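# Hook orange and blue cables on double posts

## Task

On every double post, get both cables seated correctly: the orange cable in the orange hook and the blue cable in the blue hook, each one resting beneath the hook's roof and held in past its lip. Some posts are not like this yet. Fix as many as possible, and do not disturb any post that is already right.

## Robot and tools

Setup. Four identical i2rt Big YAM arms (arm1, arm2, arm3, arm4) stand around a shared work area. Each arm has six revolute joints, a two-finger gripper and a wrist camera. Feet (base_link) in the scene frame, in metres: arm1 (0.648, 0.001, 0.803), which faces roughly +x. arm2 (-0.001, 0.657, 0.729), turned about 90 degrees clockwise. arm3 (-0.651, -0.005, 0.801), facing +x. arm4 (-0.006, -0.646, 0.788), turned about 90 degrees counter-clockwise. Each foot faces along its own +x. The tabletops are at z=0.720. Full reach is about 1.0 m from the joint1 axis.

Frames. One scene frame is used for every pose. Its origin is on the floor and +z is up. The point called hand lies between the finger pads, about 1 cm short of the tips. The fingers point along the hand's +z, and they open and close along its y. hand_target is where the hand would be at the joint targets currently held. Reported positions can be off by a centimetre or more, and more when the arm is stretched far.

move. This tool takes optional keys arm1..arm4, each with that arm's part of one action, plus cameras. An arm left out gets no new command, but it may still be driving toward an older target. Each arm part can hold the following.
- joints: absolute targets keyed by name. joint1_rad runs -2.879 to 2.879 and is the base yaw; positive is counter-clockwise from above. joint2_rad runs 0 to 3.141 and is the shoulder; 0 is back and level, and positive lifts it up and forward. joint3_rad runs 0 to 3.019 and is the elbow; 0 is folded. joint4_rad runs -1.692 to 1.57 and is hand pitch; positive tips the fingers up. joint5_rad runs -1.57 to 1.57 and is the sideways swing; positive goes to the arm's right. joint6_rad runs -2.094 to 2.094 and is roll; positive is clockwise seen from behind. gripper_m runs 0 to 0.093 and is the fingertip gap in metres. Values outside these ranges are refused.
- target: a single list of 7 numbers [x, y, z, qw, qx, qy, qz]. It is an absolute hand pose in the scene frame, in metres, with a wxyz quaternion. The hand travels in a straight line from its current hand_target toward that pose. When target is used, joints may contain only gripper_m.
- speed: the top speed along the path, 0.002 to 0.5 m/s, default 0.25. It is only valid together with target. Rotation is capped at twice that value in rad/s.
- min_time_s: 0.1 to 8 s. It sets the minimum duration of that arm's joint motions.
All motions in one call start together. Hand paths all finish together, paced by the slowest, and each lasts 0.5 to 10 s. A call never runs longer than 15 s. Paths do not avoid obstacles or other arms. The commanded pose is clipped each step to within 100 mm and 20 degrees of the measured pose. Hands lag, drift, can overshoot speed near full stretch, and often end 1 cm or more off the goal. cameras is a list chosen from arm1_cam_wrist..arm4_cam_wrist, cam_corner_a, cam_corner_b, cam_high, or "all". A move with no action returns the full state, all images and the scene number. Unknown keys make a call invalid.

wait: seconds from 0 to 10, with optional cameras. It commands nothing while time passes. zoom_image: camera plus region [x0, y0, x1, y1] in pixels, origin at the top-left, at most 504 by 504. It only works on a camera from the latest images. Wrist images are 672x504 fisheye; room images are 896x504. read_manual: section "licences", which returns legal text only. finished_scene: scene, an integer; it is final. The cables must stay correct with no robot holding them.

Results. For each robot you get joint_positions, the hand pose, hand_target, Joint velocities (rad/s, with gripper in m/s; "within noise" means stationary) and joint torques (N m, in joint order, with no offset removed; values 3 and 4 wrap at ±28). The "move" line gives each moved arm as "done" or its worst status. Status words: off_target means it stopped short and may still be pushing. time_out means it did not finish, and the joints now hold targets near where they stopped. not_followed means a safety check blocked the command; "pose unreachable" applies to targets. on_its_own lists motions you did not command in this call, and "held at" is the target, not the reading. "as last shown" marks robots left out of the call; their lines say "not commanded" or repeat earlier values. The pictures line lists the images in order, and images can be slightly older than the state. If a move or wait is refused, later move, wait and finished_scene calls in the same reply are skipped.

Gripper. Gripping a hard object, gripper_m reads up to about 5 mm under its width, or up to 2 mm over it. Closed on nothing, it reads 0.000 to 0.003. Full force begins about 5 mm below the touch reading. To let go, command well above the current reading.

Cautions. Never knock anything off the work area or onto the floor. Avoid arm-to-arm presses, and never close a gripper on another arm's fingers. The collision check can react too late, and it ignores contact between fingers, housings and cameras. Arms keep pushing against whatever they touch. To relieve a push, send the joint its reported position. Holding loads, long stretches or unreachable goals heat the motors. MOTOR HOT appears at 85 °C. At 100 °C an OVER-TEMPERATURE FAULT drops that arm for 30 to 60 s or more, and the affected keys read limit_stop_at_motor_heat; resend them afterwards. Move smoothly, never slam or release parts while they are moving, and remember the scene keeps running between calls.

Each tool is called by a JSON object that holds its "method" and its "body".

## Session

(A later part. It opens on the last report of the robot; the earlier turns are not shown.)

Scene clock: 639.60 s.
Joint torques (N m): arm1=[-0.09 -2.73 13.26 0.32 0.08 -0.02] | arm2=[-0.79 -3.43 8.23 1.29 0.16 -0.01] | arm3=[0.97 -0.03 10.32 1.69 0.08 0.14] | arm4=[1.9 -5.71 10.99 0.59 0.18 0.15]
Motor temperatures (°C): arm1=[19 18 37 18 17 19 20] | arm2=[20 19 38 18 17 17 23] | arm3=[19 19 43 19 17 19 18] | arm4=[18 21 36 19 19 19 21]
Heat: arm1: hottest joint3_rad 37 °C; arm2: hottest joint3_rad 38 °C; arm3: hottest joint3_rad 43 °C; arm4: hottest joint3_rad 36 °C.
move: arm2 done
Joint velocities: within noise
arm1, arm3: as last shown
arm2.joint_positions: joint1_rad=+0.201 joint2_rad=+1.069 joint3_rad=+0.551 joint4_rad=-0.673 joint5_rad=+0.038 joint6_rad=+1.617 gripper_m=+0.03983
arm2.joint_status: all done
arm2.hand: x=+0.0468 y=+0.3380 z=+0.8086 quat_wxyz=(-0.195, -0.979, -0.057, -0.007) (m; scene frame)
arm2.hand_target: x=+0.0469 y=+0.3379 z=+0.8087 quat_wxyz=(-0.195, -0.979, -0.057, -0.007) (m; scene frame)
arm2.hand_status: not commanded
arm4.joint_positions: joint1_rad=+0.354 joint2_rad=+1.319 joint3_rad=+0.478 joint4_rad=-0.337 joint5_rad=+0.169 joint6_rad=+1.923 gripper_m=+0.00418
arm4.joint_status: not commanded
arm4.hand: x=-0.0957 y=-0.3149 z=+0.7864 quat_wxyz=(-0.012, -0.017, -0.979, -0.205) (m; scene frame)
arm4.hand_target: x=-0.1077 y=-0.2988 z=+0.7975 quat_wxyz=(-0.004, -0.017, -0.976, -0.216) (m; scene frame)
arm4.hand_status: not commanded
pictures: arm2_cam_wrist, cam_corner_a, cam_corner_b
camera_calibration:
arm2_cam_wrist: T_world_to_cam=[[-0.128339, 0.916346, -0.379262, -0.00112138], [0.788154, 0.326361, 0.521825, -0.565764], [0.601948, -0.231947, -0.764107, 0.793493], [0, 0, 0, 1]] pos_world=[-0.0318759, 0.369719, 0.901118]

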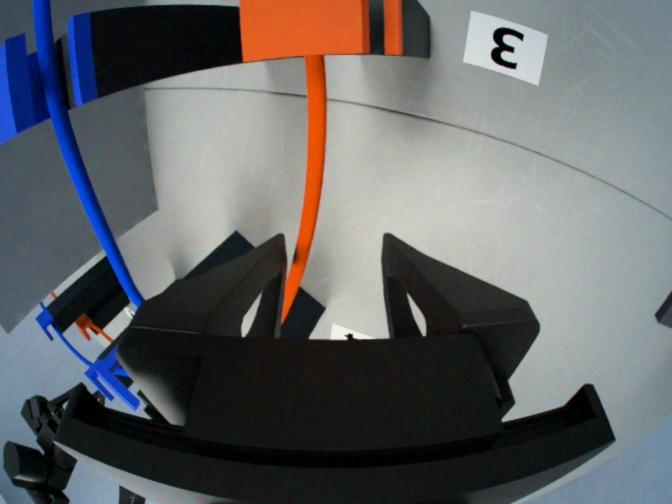

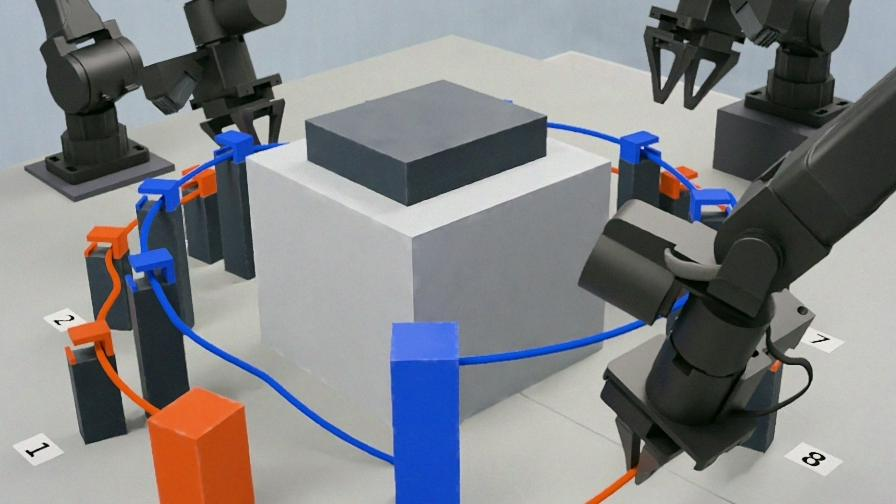

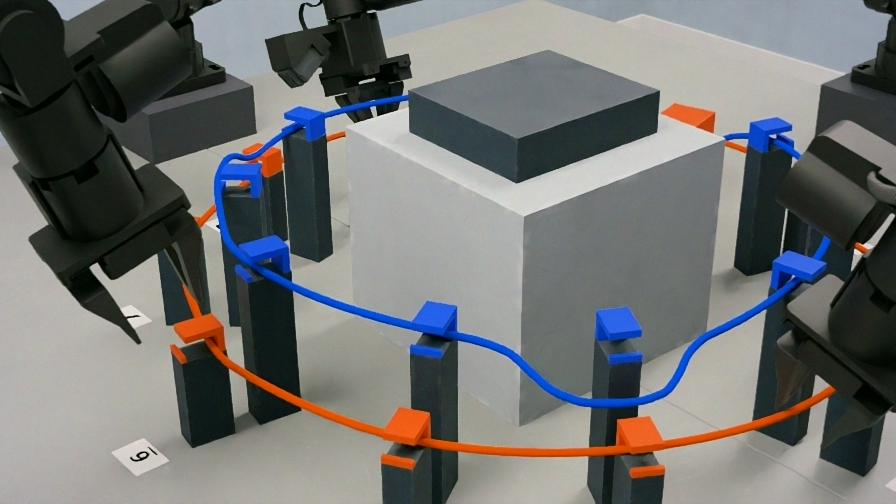

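{"method": "move", "body": {"arm2": {"target": [0.04, 0.39, 0.93, 0.2159, 0.9739, 0.0681, 0.0151], "speed": 0.15, "joints": {"gripper_m": 0.05}}, "arm4": {"target": [-0.123, -0.298, 0.797, 0.0038, 0.017, 0.9762, 0.2164], "speed": 0.08}, "cameras": ["arm1_cam_wrist", "arm2_cam_wrist", "arm4_cam_wrist", "cam_corner_a", "cam_corner_b"]}}

Scene clock: 646.60 s.
Joint torques (N m): arm1=[-0.09 -2.67 13.26 0.34 0.08 -0.02] | arm2=[-0.67 -0.79 12.9 0.81 0.04 -0.09] | arm3=[0.97 -0.09 10.36 1.73 0.07 0.13] | arm4=[2.08 -5.83 11.04 0.58 0.12 0.17]
Motor temperatures (°C): arm1=[19 18 37 18 17 19 20] | arm2=[20 19 38 18 17 17 23] | arm3=[19 19 43 19 17 19 18] | arm4=[18 21 37 19 19 19 22]
Heat: arm1: hottest joint3_rad 37 °C; arm2: hottest joint3_rad 38 °C; arm3: hottest joint3_rad 43 °C; arm4: hottest joint3_rad 37 °C.
move: arm2 off_target; arm4 off_target
Joint velocities: within noise
arm1: as last shown
arm2.joint_positions: joint1_rad=+0.201 joint2_rad=+0.740 joint3_rad=+0.657 joint4_rad=-1.106 joint5_rad=+0.026 joint6_rad=+1.606 gripper_m=+0.04991
arm2.joint_status: all done
arm2.hand: x=+0.0373 y=+0.4004 z=+0.9062 quat_wxyz=(-0.195, -0.979, -0.064, -0.012) (m; scene frame)
arm2.hand_target: x=+0.0398 y=+0.3906 z=+0.9296 quat_wxyz=(-0.216, -0.974, -0.068, -0.015) (m; scene frame)
arm2.hand_status: off_target (0.026 m and 2.6 deg from the pose sent, 0.132 m and 3.0 deg at the start)
arm3.joint_positions: joint1_rad=+0.145 joint2_rad=+0.626 joint3_rad=+1.455 joint4_rad=-1.187 joint5_rad=+0.179 joint6_rad=-0.147 gripper_m=+0.09396
arm3.joint_status: not commanded
arm3.hand: x=-0.3972 y=-0.0112 z=+1.4006 quat_wxyz=(-0.560, +0.056, -0.823, +0.080) (m; scene frame)
arm3.hand_target: x=-0.4011 y=-0.0118 z=+1.4114 quat_wxyz=(-0.570, +0.054, -0.816, +0.079) (m; scene frame)
arm3.hand_status: not commanded
arm4.joint_positions: joint1_rad=+0.397 joint2_rad=+1.335 joint3_rad=+0.493 joint4_rad=-0.345 joint5_rad=+0.189 joint6_rad=+1.966 gripper_m=+0.00418
arm4.joint_status: not commanded
arm4.hand: x=-0.1078 y=-0.3144 z=+0.7863 quat_wxyz=(-0.014, -0.019, -0.979, -0.205) (m; scene frame)
arm4.hand_target: x=-0.1228 y=-0.2989 z=+0.7975 quat_wxyz=(-0.003, -0.017, -0.976, -0.216) (m; scene frame)
arm4.hand_status: off_target (0.025 m and 1.8 deg from the pose sent, 0.034 m and 1.6 deg at the start)
pictures: arm1_cam_wrist, arm2_cam_wrist, arm4_cam_wrist, cam_corner_a, cam_corner_b
camera_calibration:
arm1_cam_wrist: T_world_to_cam=[[-0.914939, 0.0969452, 0.391776, -0.0224986], [0.314681, 0.779179, 0.542085, -0.596856], [-0.252711, 0.619259, -0.743408, 0.885792], [0, 0, 0, 1]] pos_world=[0.391083, -0.0812963, 0.990866]
arm2_cam_wrist: T_world_to_cam=[[-0.139632, 0.914408, -0.379949, -0.0207069], [0.779664, 0.338072, 0.527096, -0.638703], [0.610431, -0.222633, -0.760137, 0.880673], [0, 0, 0, 1]] pos_world=[-0.0425074, 0.430929, 0.998223]
arm4_cam_wrist: T_world_to_cam=[[-0.0245461, -0.912248, -0.408902, 0.0314715], [-0.828869, -0.210103, 0.51849, -0.560476], [-0.558903, 0.351653, -0.750977, 0.764201], [0, 0, 0, 1]] pos_world=[-0.0366742, -0.357782, 0.877367]

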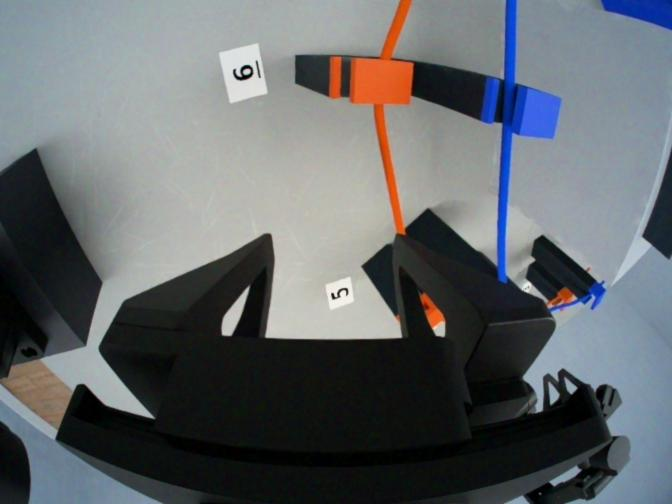

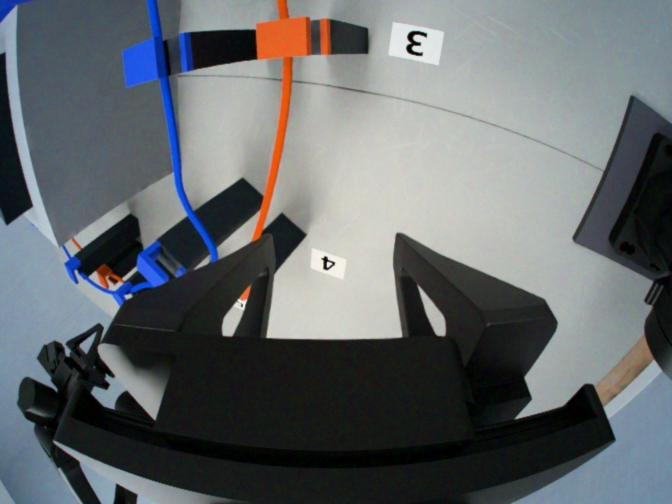

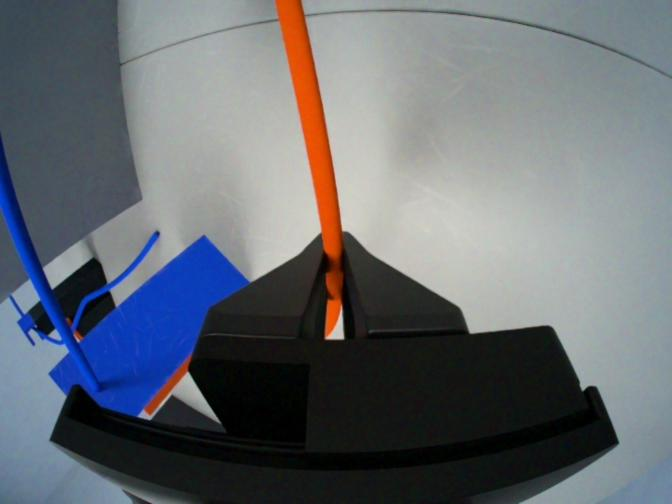

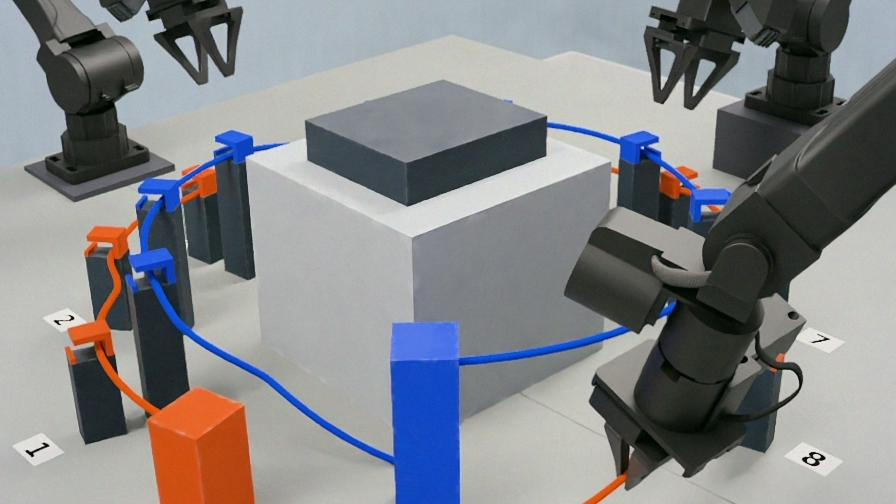

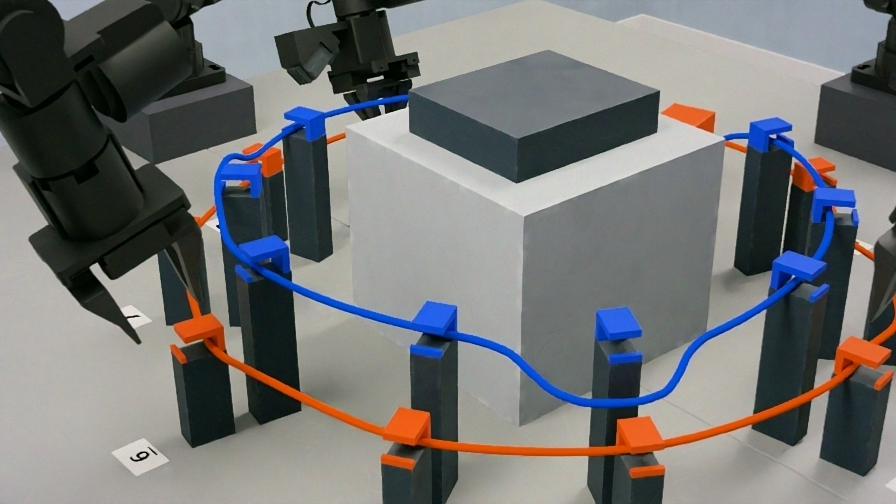

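{"method": "zoom_image", "body": {"camera": "cam_corner_b", "region": [370, 380, 720, 504]}}

{"method": "zoom_image", "body": {"camera": "cam_corner_b", "region": [740, 120, 896, 420]}}

{"method": "zoom_image", "body": {"camera": "cam_corner_a", "region": [50, 120, 280, 400]}}

{"method": "zoom_image", "body": {"camera": "cam_corner_a", "region": [600, 110, 800, 250]}}

{"method": "zoom_image", "body": {"camera": "cam_corner_b", "region": [140, 120, 300, 400]}}

Scaled by 1.440 from the camera's 896x504 image, which has a finer 1280x720 frame.

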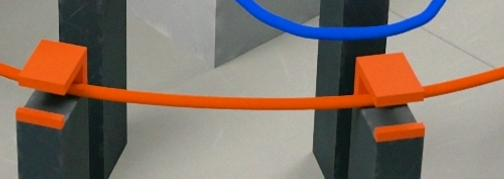

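Scaled by 1.680 from the camera's 896x504 image, which has a finer 1280x720 frame.

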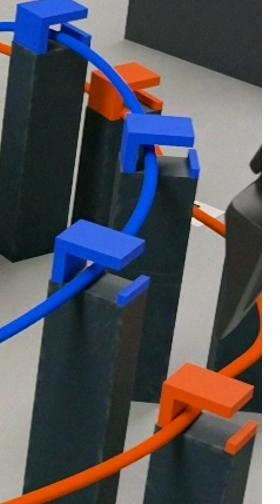

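Scaled by 1.800 from the camera's 896x504 image, which has a finer 1280x720 frame.

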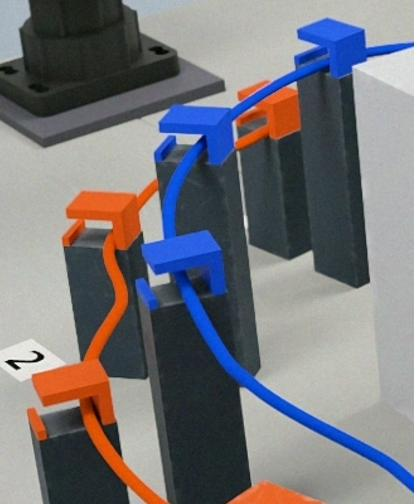

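Scaled by 2.520 from the camera's 896x504 image, which has a finer 1280x720 frame.

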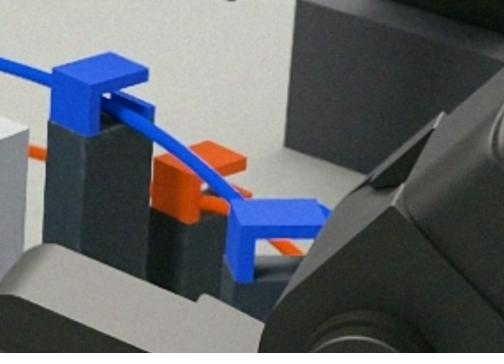

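Scaled by 1.800 from the camera's 896x504 image, which has a finer 1280x720 frame.

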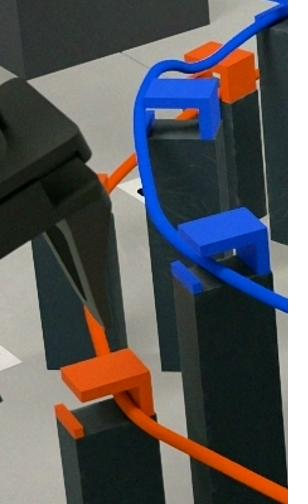

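{"method": "move", "body": {"arm1": {"target": [0.275, -0.184, 1.0, 0.2006, -0.9052, -0.3657, 0.0811], "speed": 0.3}, "arm2": {"target": [0.137, 0.338, 1.0, 0.056, -0.2527, -0.943, 0.209], "speed": 0.4}, "arm4": {"joints": {"joint1_rad": 0.397, "joint2_rad": 1.335, "joint3_rad": 0.493, "joint4_rad": -0.345, "joint5_rad": 0.189, "joint6_rad": 1.966}}, "cameras": ["arm1_cam_wrist", "arm2_cam_wrist", "arm4_cam_wrist", "cam_corner_a", "cam_corner_b"]}}

Scene clock: 678.93 s.
Joint torques (N m): arm1=[-0.32 -7.65 13.23 -0.31 0.42 -0.01] | arm2=[-0.5 -4.37 12.75 0.83 0.26 -0.03] | arm3=[0.97 0.03 10.32 1.72 0.08 0.13] | arm4=[0.56 -6.71 7.41 0.87 0.17 0.01]
Motor temperatures (°C): arm1=[19 18 38 18 17 19 20] | arm2=[20 19 41 18 17 17 22] | arm3=[19 19 43 19 17 19 18] | arm4=[18 21 35 19 19 19 22]
Heat: arm1: hottest joint3_rad 38 °C; arm2: hottest joint3_rad 41 °C; arm3: hottest joint3_rad 43 °C; arm4: hottest joint3_rad 35 °C.
move: arm1 off_target; arm2 off_target; arm4 done
Joint velocities: within noise
arm1.joint_positions: joint1_rad=+0.648 joint2_rad=+1.398 joint3_rad=+1.128 joint4_rad=-1.267 joint5_rad=+0.425 joint6_rad=-0.159 gripper_m=+0.04992
arm1.joint_status: not commanded
arm1.hand: x=+0.2844 y=-0.1746 z=+0.9889 quat_wxyz=(-0.202, +0.904, +0.370, -0.071) (m; scene frame)
arm1.hand_target: x=+0.2755 y=-0.1838 z=+1.0000 quat_wxyz=(-0.200, +0.905, +0.366, -0.081) (m; scene frame)
arm1.hand_status: off_target (0.017 m and 1.3 deg from the pose sent, 0.225 m and 39.3 deg at the start)
arm2.joint_positions: joint1_rad=+0.629 joint2_rad=+1.111 joint3_rad=+1.060 joint4_rad=-1.369 joint5_rad=+0.396 joint6_rad=-0.473 gripper_m=+0.04991
arm2.joint_status: not commanded
arm2.hand: x=+0.1279 y=+0.3474 z=+0.9822 quat_wxyz=(+0.068, -0.257, -0.943, +0.199) (m; scene frame)
arm2.hand_target: x=+0.1365 y=+0.3386 z=+0.9999 quat_wxyz=(+0.056, -0.253, -0.943, +0.209) (m; scene frame)
arm2.hand_status: off_target (0.022 m and 1.9 deg from the pose sent, 0.150 m and 145.8 deg at the start)
arm3: as last shown
arm4.joint_positions: joint1_rad=+0.397 joint2_rad=+1.335 joint3_rad=+0.493 joint4_rad=-0.345 joint5_rad=+0.191 joint6_rad=+1.966 gripper_m=+0.00418
arm4.joint_status: all done
arm4.hand: x=-0.1074 y=-0.3143 z=+0.7864 quat_wxyz=(-0.015, -0.019, -0.978, -0.205) (m; scene frame)
arm4.hand_target: x=-0.1078 y=-0.3143 z=+0.7864 quat_wxyz=(-0.014, -0.018, -0.978, -0.205) (m; scene frame)
arm4.hand_status: not commanded
pictures: arm1_cam_wrist, arm2_cam_wrist, arm4_cam_wrist, cam_corner_a, cam_corner_b
camera_calibration:
arm1_cam_wrist: T_world_to_cam=[[-0.645608, 0.638271, 0.419285, -0.12115], [0.741234, 0.391643, 0.545149, -0.67802], [0.183743, 0.662741, -0.725957, 0.905416], [0, 0, 0, 1]] pos_world=[0.257992, -0.257188, 1.07771]
arm2_cam_wrist: T_world_to_cam=[[-0.4399, -0.797445, 0.413001, -0.0763686], [-0.573399, 0.603351, 0.554239, -0.677184], [-0.691159, 0.00699487, -0.722668, 0.921148], [0, 0, 0, 1]] pos_world=[0.214769, 0.341237, 1.07255]
arm4_cam_wrist: T_world_to_cam=[[-0.0244095, -0.911904, -0.409676, 0.0323254], [-0.830065, -0.209893, 0.51666, -0.55872], [-0.557133, 0.352669, -0.751816, 0.76555], [0, 0, 0, 1]] pos_world=[-0.0364715, -0.35778, 0.877464]

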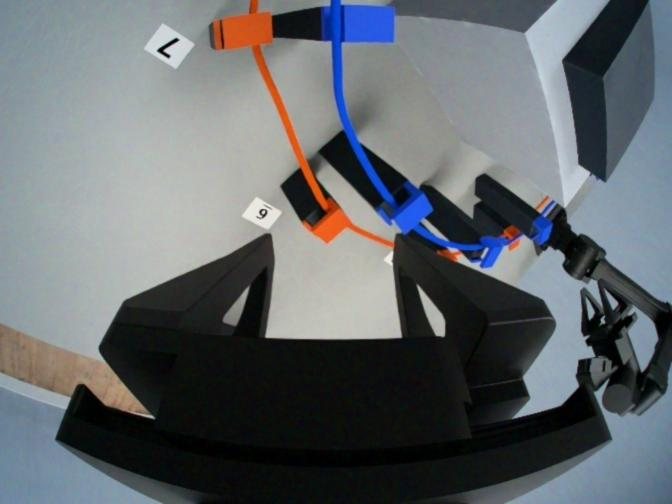

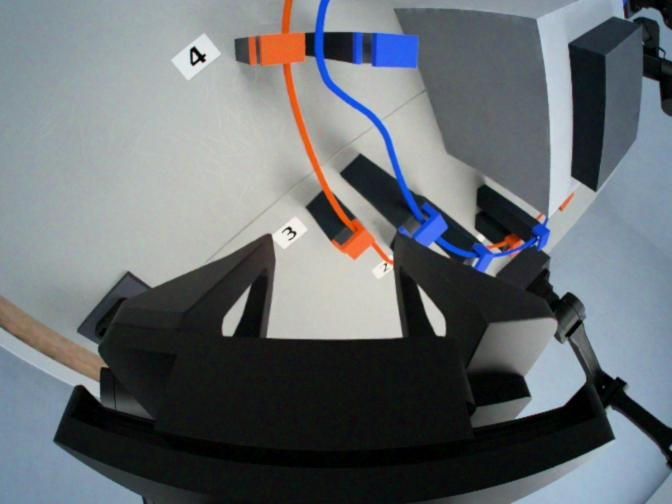

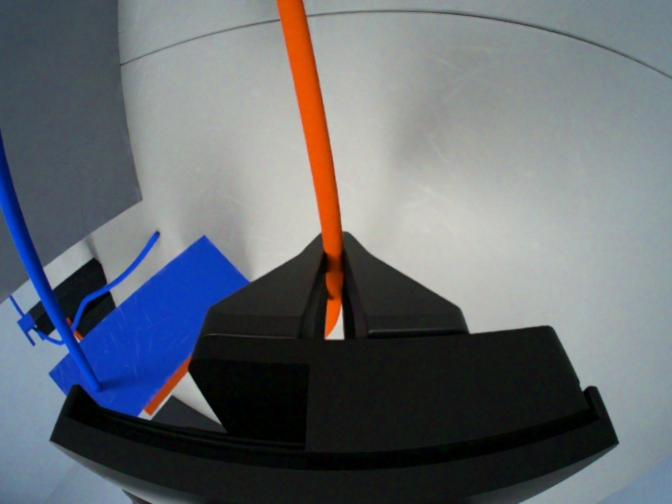

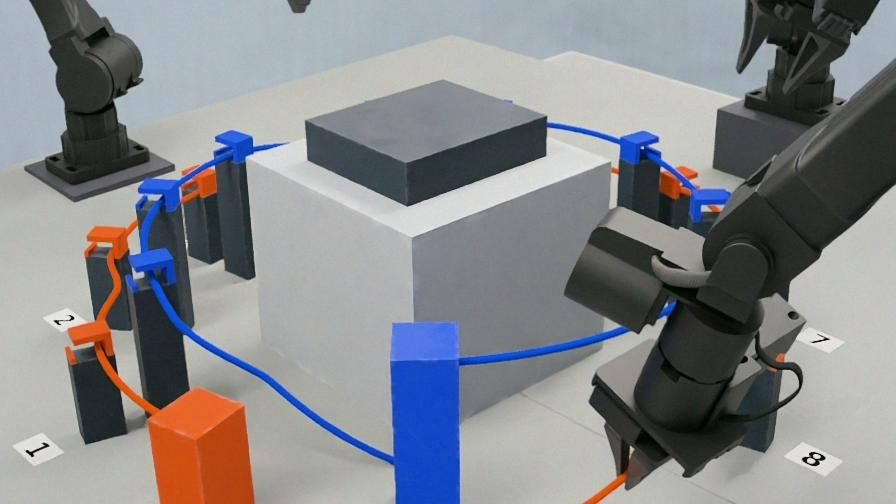

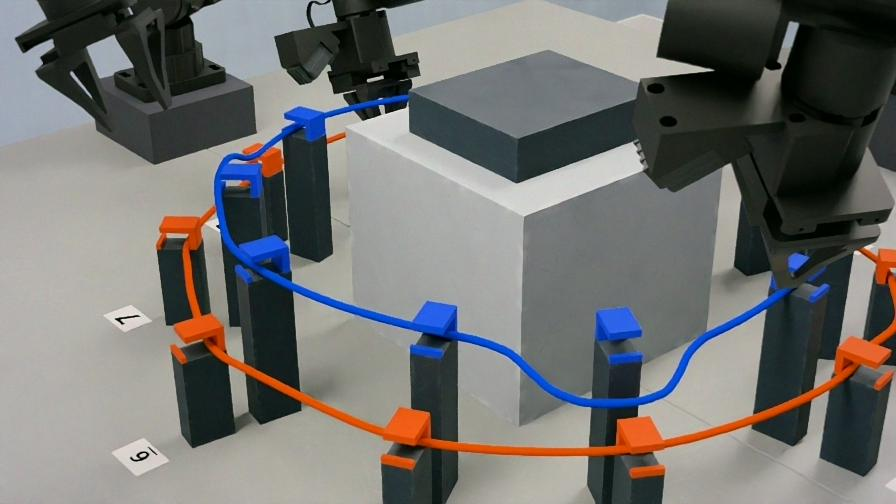

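{"method": "move", "body": {"arm1": {"target": [0.222, -0.162, 0.9, 0.2006, -0.9052, -0.3657, 0.0811], "speed": 0.15}, "arm2": {"target": [0.102, 0.277, 0.867, 0.0282, -0.1274, -0.9679, 0.2145], "speed": 0.15, "joints": {"gripper_m": 0.042}}, "arm4": {"joints": {"gripper_m": 0.04}}, "cameras": ["arm1_cam_wrist", "arm2_cam_wrist", "arm4_cam_wrist", "cam_corner_a", "cam_corner_b"]}}

Scene clock: 726.67 s.
Joint torques (N m): arm1=[-1.26 -9.52 8.65 0.92 0.12 -0.25] | arm2=[-1.55 -5.6 8.73 1.65 0.04 -0.05] | arm3=[0.91 -0.03 10.33 1.7 0.08 0.13] | arm4=[0.62 -6.77 7.35 0.83 0.19 0.02]
Motor temperatures (°C): arm1=[19 19 38 18 17 19 20] | arm2=[20 19 46 18 17 17 22] | arm3=[19 19 43 19 17 19 18] | arm4=[18 21 32 19 19 19 23]
Heat: arm1: hottest joint3_rad 38 °C; arm2: hottest joint3_rad 46 °C; arm3: hottest joint3_rad 43 °C; arm4: hottest joint3_rad 32 °C.
move: arm1 done; arm2 done; arm4 done
Joint velocities: within noise
arm1.joint_positions: joint1_rad=+0.548 joint2_rad=+1.571 joint3_rad=+1.076 joint4_rad=-0.978 joint5_rad=+0.423 joint6_rad=-0.257 gripper_m=+0.04992
arm1.joint_status: not commanded
arm1.hand: x=+0.2255 y=-0.1624 z=+0.9046 quat_wxyz=(-0.202, +0.906, +0.363, -0.082) (m; scene frame)
arm1.hand_target: x=+0.2220 y=-0.1620 z=+0.9001 quat_wxyz=(-0.201, +0.905, +0.366, -0.081) (m; scene frame)
arm1.hand_status: done (0.006 m and 0.4 deg from the pose sent, 0.109 m and 1.3 deg at the start)
arm2.joint_positions: joint1_rad=+0.421 joint2_rad=+1.221 joint3_rad=+0.826 joint4_rad=-0.836 joint5_rad=+0.265 joint6_rad=-0.967 gripper_m=+0.04209
arm2.joint_status: all done
arm2.hand: x=+0.1036 y=+0.2807 z=+0.8684 quat_wxyz=(+0.029, -0.127, -0.968, +0.213) (m; scene frame)
arm2.hand_target: x=+0.1020 y=+0.2770 z=+0.8671 quat_wxyz=(+0.028, -0.127, -0.968, +0.215) (m; scene frame)
arm2.hand_status: done (0.004 m and 0.2 deg from the pose sent, 0.137 m and 15.9 deg at the start)
arm3: as last shown
arm4.joint_positions: joint1_rad=+0.397 joint2_rad=+1.335 joint3_rad=+0.493 joint4_rad=-0.345 joint5_rad=+0.191 joint6_rad=+1.966 gripper_m=+0.03991
arm4.joint_status: all done
arm4.hand: x=-0.1074 y=-0.3143 z=+0.7864 quat_wxyz=(-0.015, -0.019, -0.978, -0.205) (m; scene frame)
arm4.hand_target: x=-0.1079 y=-0.3143 z=+0.7864 quat_wxyz=(-0.014, -0.018, -0.979, -0.205) (m; scene frame)
arm4.hand_status: not commanded
pictures: arm1_cam_wrist, arm2_cam_wrist, arm4_cam_wrist, cam_corner_a, cam_corner_b
camera_calibration:
arm1_cam_wrist: T_world_to_cam=[[-0.629968, 0.648725, 0.426962, -0.140343], [0.756651, 0.38882, 0.52564, -0.579496], [0.174984, 0.654198, -0.735803, 0.856411], [0, 0, 0, 1]] pos_world=[0.200207, -0.243898, 0.994678]
arm2_cam_wrist: T_world_to_cam=[[-0.214654, -0.880279, 0.423123, -0.102209], [-0.727303, 0.433216, 0.532309, -0.505117], [-0.651885, -0.193477, -0.733221, 0.883926], [0, 0, 0, 1]] pos_world=[0.186905, 0.299872, 0.960239]
arm4_cam_wrist: T_world_to_cam=[[-0.024484, -0.911951, -0.409567, 0.0322078], [-0.829882, -0.209889, 0.516955, -0.559054], [-0.557401, 0.35255, -0.751673, 0.765317], [0, 0, 0, 1]] pos_world=[-0.0365719, -0.35778, 0.877465]

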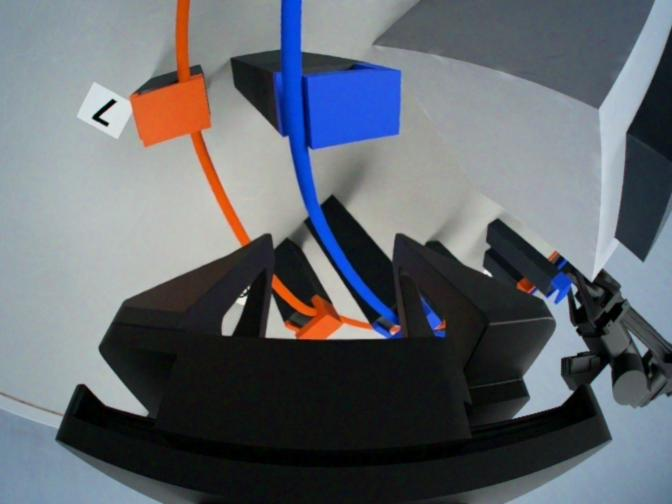

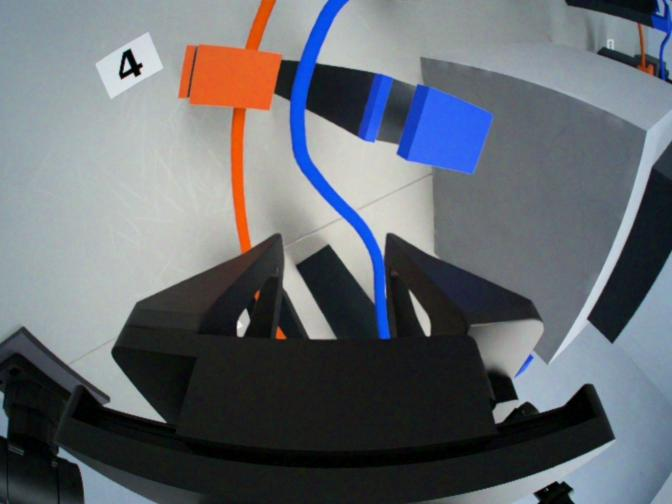

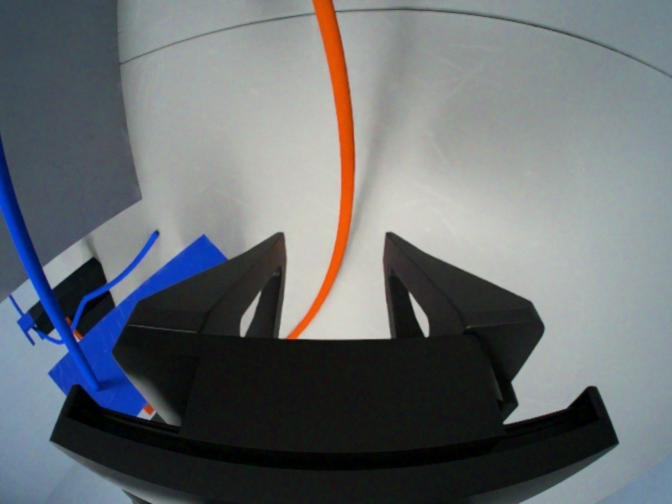

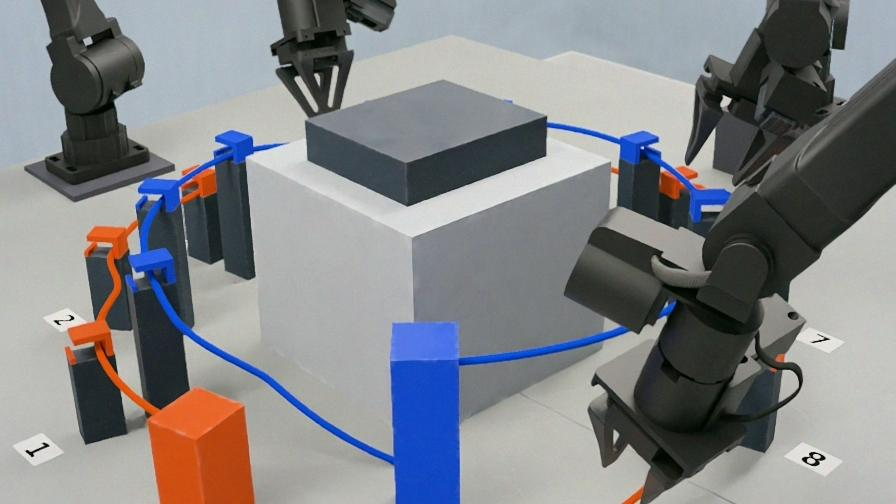

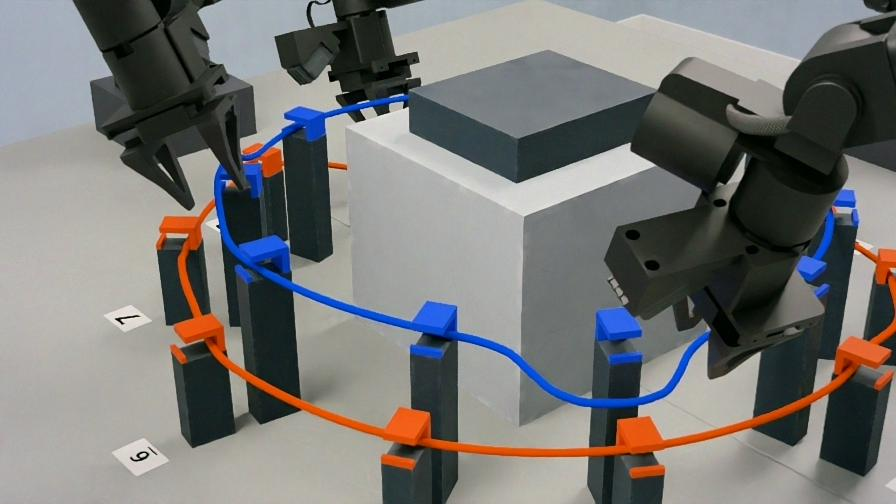

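{"method": "zoom_image", "body": {"camera": "arm2_cam_wrist", "region": [250, 40, 510, 340]}}

{"method": "zoom_image", "body": {"camera": "arm1_cam_wrist", "region": [210, 0, 460, 340]}}

{"method": "zoom_image", "body": {"camera": "cam_corner_b", "region": [560, 280, 860, 470]}}

Scaled by 1.680 from the camera's 672x504 image, which has a finer 960x720 frame.

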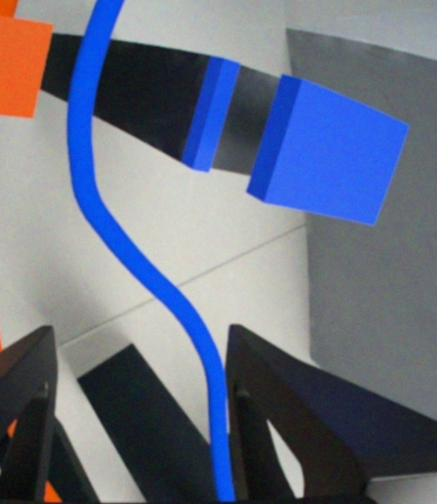

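Scaled by 1.482 from the camera's 672x504 image, which has a finer 960x720 frame.

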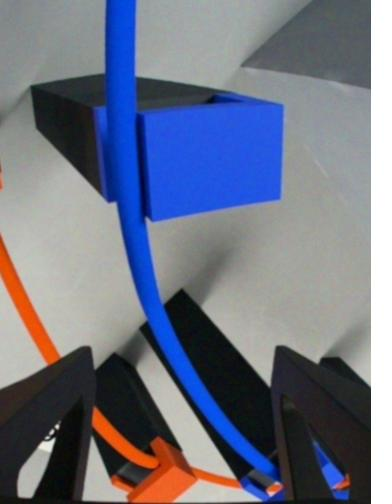

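Scaled by 1.680 from the camera's 896x504 image, which has a finer 1280x720 frame.

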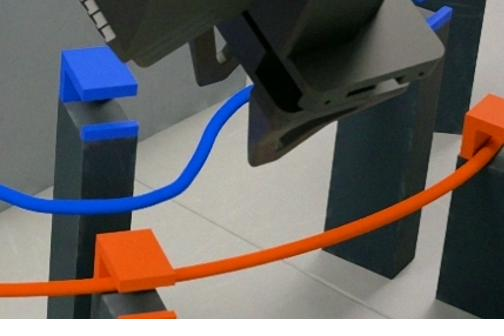

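{"method": "move", "body": {"arm1": {"target": [0.218, -0.1525, 0.877, 0.2006, -0.9052, -0.3657, 0.0811], "speed": 0.12}, "arm2": {"target": [0.115, 0.32, 0.97, 0.0282, -0.1274, -0.9679, 0.2145], "speed": 0.15}, "cameras": ["arm1_cam_wrist"]}}

{"method": "move", "body": {"arm1": {"joints": {"gripper_m": 0.004}}, "arm4": {"target": [-0.112, -0.362, 0.9, 0.0038, 0.017, 0.9762, 0.2164], "speed": 0.15, "joints": {"gripper_m": 0.05}}, "cameras": ["arm1_cam_wrist", "cam_corner_a", "cam_corner_b"]}}

Scene clock: 780.03 s.
Joint torques (N m): arm1=[-1.44 -9.35 8.17 0.96 0.11 -0.23] | arm2=[-0.21 -4.25 12.74 0.95 0.34 0.11] | arm3=[0.97 -0.03 10.35 1.7 0.07 0.13] | arm4=[0.62 -6.77 7.39 0.85 0.18 0]
Motor temperatures (°C): arm1=[19 19 37 18 17 19 20] | arm2=[20 19 38 18 17 17 21] | arm3=[19 19 43 19 17 19 18] | arm4=[18 21 31 19 19 19 21]
Heat: arm1: hottest joint3_rad 37 °C; arm2: hottest joint3_rad 38 °C; arm3: hottest joint3_rad 43 °C; arm4: hottest joint3_rad 31 °C.
move: arm1 done; arm2 off_target
Joint velocities: within noise
arm1.joint_positions: joint1_rad=+0.526 joint2_rad=+1.594 joint3_rad=+1.041 joint4_rad=-0.904 joint5_rad=+0.420 joint6_rad=-0.283 gripper_m=+0.04992
arm1.joint_status: not commanded
arm1.hand: x=+0.2206 y=-0.1544 z=+0.8839 quat_wxyz=(-0.201, +0.906, +0.363, -0.084) (m; scene frame)
arm1.hand_target: x=+0.2182 y=-0.1524 z=+0.8771 quat_wxyz=(-0.201, +0.905, +0.366, -0.081) (m; scene frame)
arm1.hand_status: done (0.008 m and 0.5 deg from the pose sent, 0.030 m and 0.3 deg at the start)
arm2.joint_positions: joint1_rad=+0.497 joint2_rad=+1.065 joint3_rad=+0.939 joint4_rad=-1.164 joint5_rad=+0.289 joint6_rad=-0.891 gripper_m=+0.04209
arm2.joint_status: not commanded
arm2.hand: x=+0.1069 y=+0.3297 z=+0.9489 quat_wxyz=(+0.039, -0.125, -0.971, +0.198) (m; scene frame)
arm2.hand_target: x=+0.1146 y=+0.3207 z=+0.9699 quat_wxyz=(+0.028, -0.127, -0.968, +0.215) (m; scene frame)
arm2.hand_status: off_target (0.025 m and 2.3 deg from the pose sent, 0.110 m and 0.2 deg at the start)
arm3, arm4: as last shown
pictures: arm1_cam_wrist
camera_calibration:
arm1_cam_wrist: T_world_to_cam=[[-0.629076, 0.648879, 0.428041, -0.140955], [0.758445, 0.391667, 0.52092, -0.563758], [0.170365, 0.652344, -0.738528, 0.839996], [0, 0, 0, 1]] pos_world=[0.195802, -0.235698, 0.974369]

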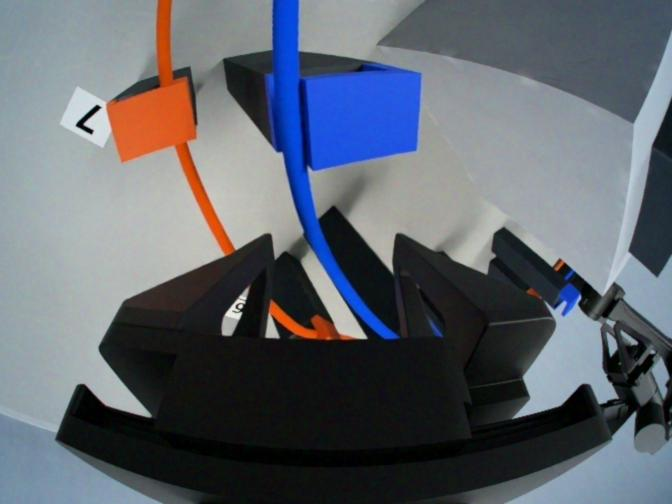

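Scene clock: 781.73 s.
Joint torques (N m): arm1=[-1.38 -9.35 8.17 0.95 0.15 -0.23] | arm2=[-0.21 -4.37 12.74 0.94 0.35 0.16] | arm3=[1.08 -0.09 10.33 1.7 0.08 0.14] | arm4=[1.79 -3.9 14.13 0.47 0.42 0.16]
Motor temperatures (°C): arm1=[19 19 36 18 17 19 20] | arm2=[20 19 38 18 17 17 21] | arm3=[19 19 43 19 17 19 18] | arm4=[18 21 31 19 19 19 21]
Heat: arm1: hottest joint3_rad 36 °C; arm2: hottest joint3_rad 38 °C; arm3: hottest joint3_rad 43 °C; arm4: hottest joint3_rad 31 °C.
move: arm1 done; arm4 off_target
Joint velocities: within noise
arm1.joint_positions: joint1_rad=+0.526 joint2_rad=+1.594 joint3_rad=+1.041 joint4_rad=-0.904 joint5_rad=+0.419 joint6_rad=-0.284 gripper_m=+0.00443
arm1.joint_status: all done
arm1.hand: x=+0.2207 y=-0.1545 z=+0.8839 quat_wxyz=(-0.201, +0.906, +0.364, -0.084) (m; scene frame)
arm1.hand_target: x=+0.2182 y=-0.1524 z=+0.8771 quat_wxyz=(-0.201, +0.905, +0.366, -0.081) (m; scene frame)
arm1.hand_status: not commanded
arm2, arm3: as last shown
arm2.hand: x=+0.1069 y=+0.3297 z=+0.9489 quat_wxyz=(+0.039, -0.126, -0.971, +0.198) (m; scene frame)
arm4.joint_positions: joint1_rad=+0.470 joint2_rad=+0.927 joint3_rad=+0.515 joint4_rad=-0.811 joint5_rad=+0.209 joint6_rad=+2.030 gripper_m=+0.04989
arm4.joint_status: all done
arm4.hand: x=-0.1005 y=-0.3768 z=+0.8759 quat_wxyz=(-0.017, -0.014, -0.981, -0.193) (m; scene frame)
arm4.hand_target: x=-0.1117 y=-0.3626 z=+0.8998 quat_wxyz=(-0.003, -0.017, -0.976, -0.216) (m; scene frame)
arm4.hand_status: off_target (0.031 m and 3.1 deg from the pose sent, 0.123 m and 1.8 deg at the start)
pictures: arm1_cam_wrist, cam_corner_a, cam_corner_b
camera_calibration:
arm1_cam_wrist: T_world_to_cam=[[-0.630113, 0.648338, 0.427335, -0.140024], [0.757627, 0.392715, 0.521322, -0.563726], [0.170172, 0.652253, -0.738653, 0.840108], [0, 0, 0, 1]] pos_world=[0.195901, -0.235797, 0.974268]

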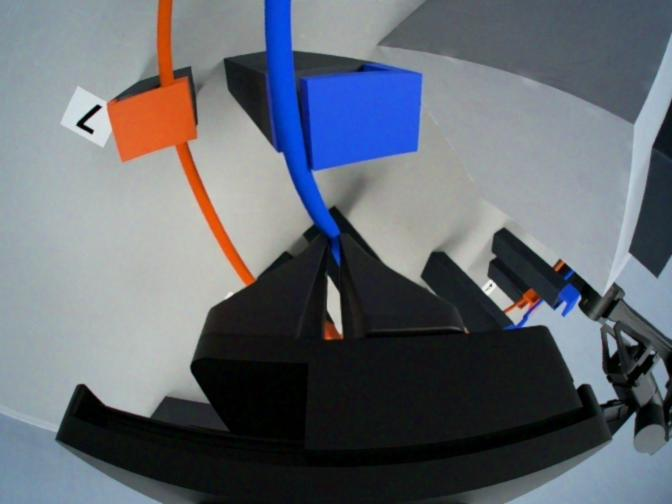

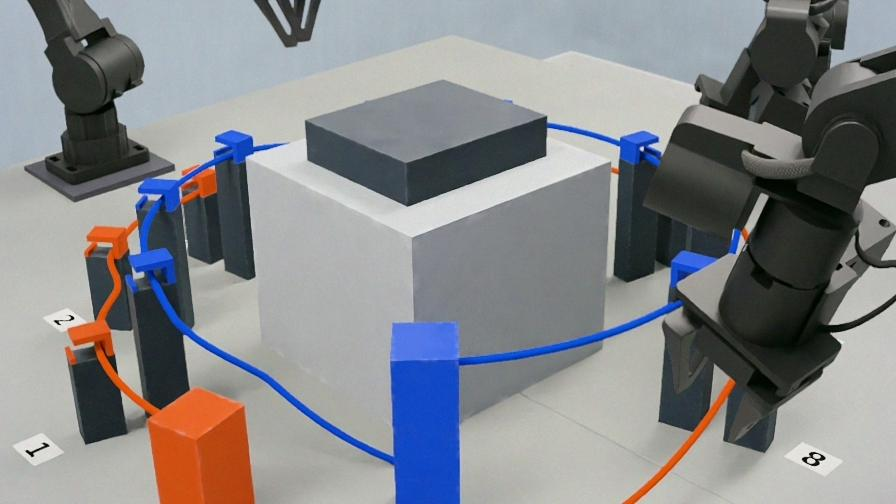

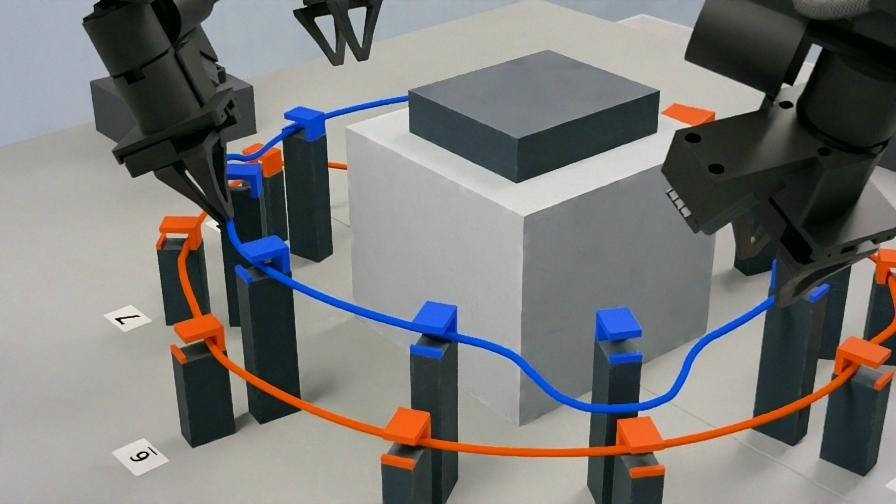

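{"method": "move", "body": {"arm1": {"target": [0.272, -0.174, 0.872, 0.2006, -0.9052, -0.3657, 0.0811], "speed": 0.1}, "cameras": ["arm1_cam_wrist", "cam_corner_a", "cam_corner_b"]}}

Scene clock: 791.80 s.
Joint torques (N m): arm1=[-0.21 -9.82 7.19 -0.06 0.33 -0.04] | arm2=[-0.21 -4.54 12.74 0.88 0.36 0.15] | arm3=[0.97 -0.03 10.33 1.7 0.08 0.13] | arm4=[1.67 -3.72 14.11 0.44 0.43 0.15]
Motor temperatures (°C): arm1=[19 19 36 18 17 19 20] | arm2=[20 19 39 18 17 17 21] | arm3=[19 19 43 19 17 19 18] | arm4=[18 21 32 19 19 19 21]
Heat: arm1: hottest joint3_rad 36 °C; arm2: hottest joint3_rad 39 °C; arm3: hottest joint3_rad 43 °C; arm4: hottest joint3_rad 32 °C.
move: arm1 done
Joint velocities: within noise
arm1.joint_positions: joint1_rad=+0.623 joint2_rad=+1.548 joint3_rad=+0.955 joint4_rad=-0.904 joint5_rad=+0.425 joint6_rad=-0.185 gripper_m=+0.00442
arm1.joint_status: not commanded
arm1.hand: x=+0.2660 y=-0.1745 z=+0.8734 quat_wxyz=(-0.199, +0.905, +0.367, -0.085) (m; scene frame)
arm1.hand_target: x=+0.2719 y=-0.1739 z=+0.8720 quat_wxyz=(-0.201, +0.905, +0.366, -0.081) (m; scene frame)
arm1.hand_status: done (0.006 m and 0.5 deg from the pose sent, 0.056 m and 0.4 deg at the start)
arm2, arm3, arm4: as last shown
arm4.hand: x=-0.1005 y=-0.3768 z=+0.8759 quat_wxyz=(-0.016, -0.014, -0.981, -0.193) (m; scene frame)
arm4.hand_target: x=-0.1117 y=-0.3626 z=+0.8999 quat_wxyz=(-0.003, -0.017, -0.976, -0.216) (m; scene frame)
pictures: arm1_cam_wrist, cam_corner_a, cam_corner_b
camera_calibration:
arm1_cam_wrist: T_world_to_cam=[[-0.634336, 0.64541, 0.425515, -0.0918847], [0.75494, 0.398718, 0.520663, -0.582464], [0.166381, 0.651514, -0.740167, 0.839943], [0, 0, 0, 1]] pos_world=[0.241689, -0.255692, 0.964064]

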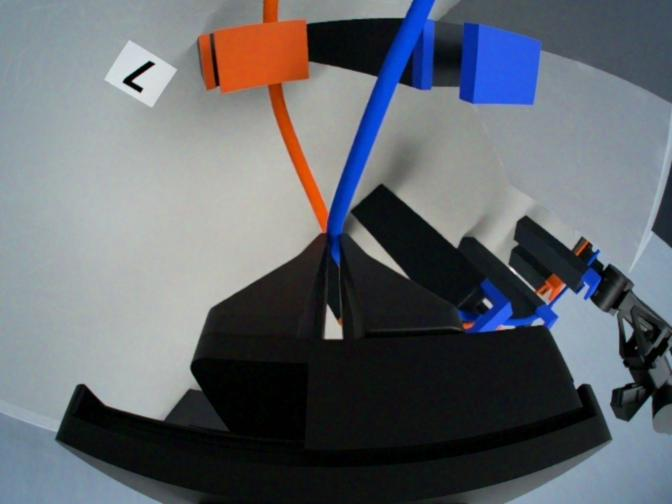

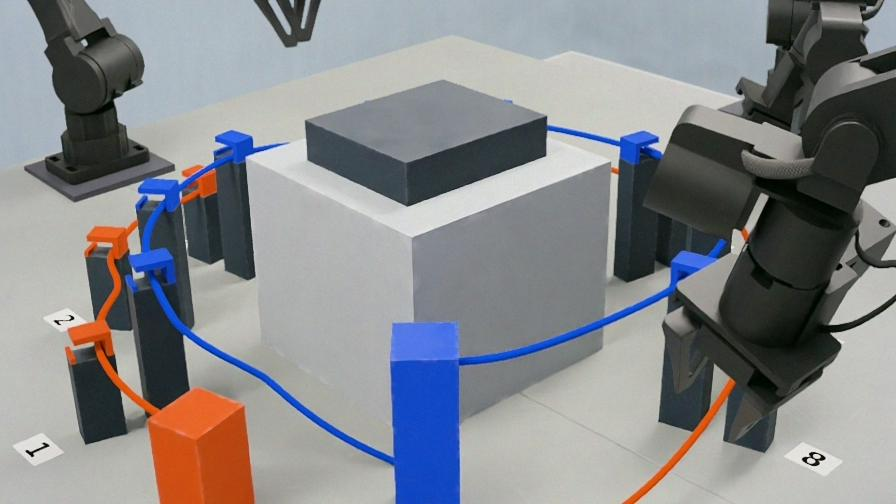

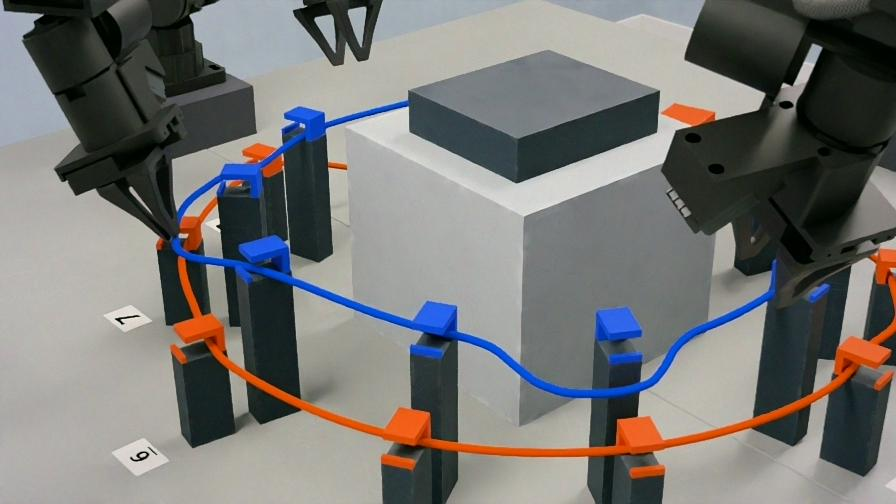

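{"method": "move", "body": {"arm1": {"target": [0.262, -0.163, 0.882, 0.2006, -0.9052, -0.3657, 0.0811], "speed": 0.08}, "cameras": []}}

{"method": "zoom_image", "body": {"camera": "cam_corner_b", "region": [150, 100, 340, 300]}}

Scene clock: 801.07 s.
Joint torques (N m): arm1=[-1.38 -9.88 8.66 -0.55 0.21 -0.24] | arm2=[-0.09 -4.42 12.72 0.94 0.35 0.16] | arm3=[0.97 -0.09 10.32 1.72 0.08 0.13] | arm4=[1.61 -3.6 14.09 0.47 0.42 0.15]
Motor temperatures (°C): arm1=[19 20 35 18 17 19 20] | arm2=[20 19 40 18 17 17 21] | arm3=[19 19 43 19 17 19 18] | arm4=[18 20 33 19 19 19 21]
Heat: arm1: hottest joint3_rad 35 °C; arm2: hottest joint3_rad 40 °C; arm3: hottest joint3_rad 43 °C; arm4: hottest joint3_rad 33 °C.
move: arm1 done
Joint velocities: within noise
arm1.joint_positions: joint1_rad=+0.601 joint2_rad=+1.537 joint3_rad=+0.955 joint4_rad=-0.904 joint5_rad=+0.425 joint6_rad=-0.201 gripper_m=+0.00442
arm1.joint_status: not commanded
arm1.hand: x=+0.2616 y=-0.1662 z=+0.8777 quat_wxyz=(-0.200, +0.906, +0.362, -0.086) (m; scene frame)
arm1.hand_target: x=+0.2620 y=-0.1630 z=+0.8819 quat_wxyz=(-0.201, +0.905, +0.366, -0.081) (m; scene frame)
arm1.hand_status: done (0.005 m and 0.7 deg from the pose sent, 0.015 m and 0.5 deg at the start)
arm2, arm3, arm4: as last shown
pictures: none
No camera images: "cameras" was empty.

Scaled by 2.520 from the camera's 896x504 image, which has a finer 1280x720 frame.
This view is cut from an older image: the scene may have changed since it was taken.

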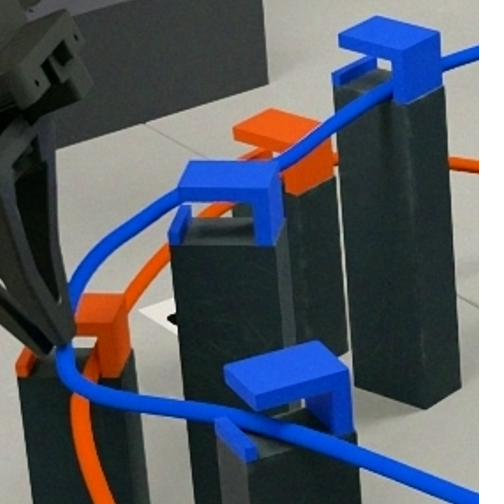

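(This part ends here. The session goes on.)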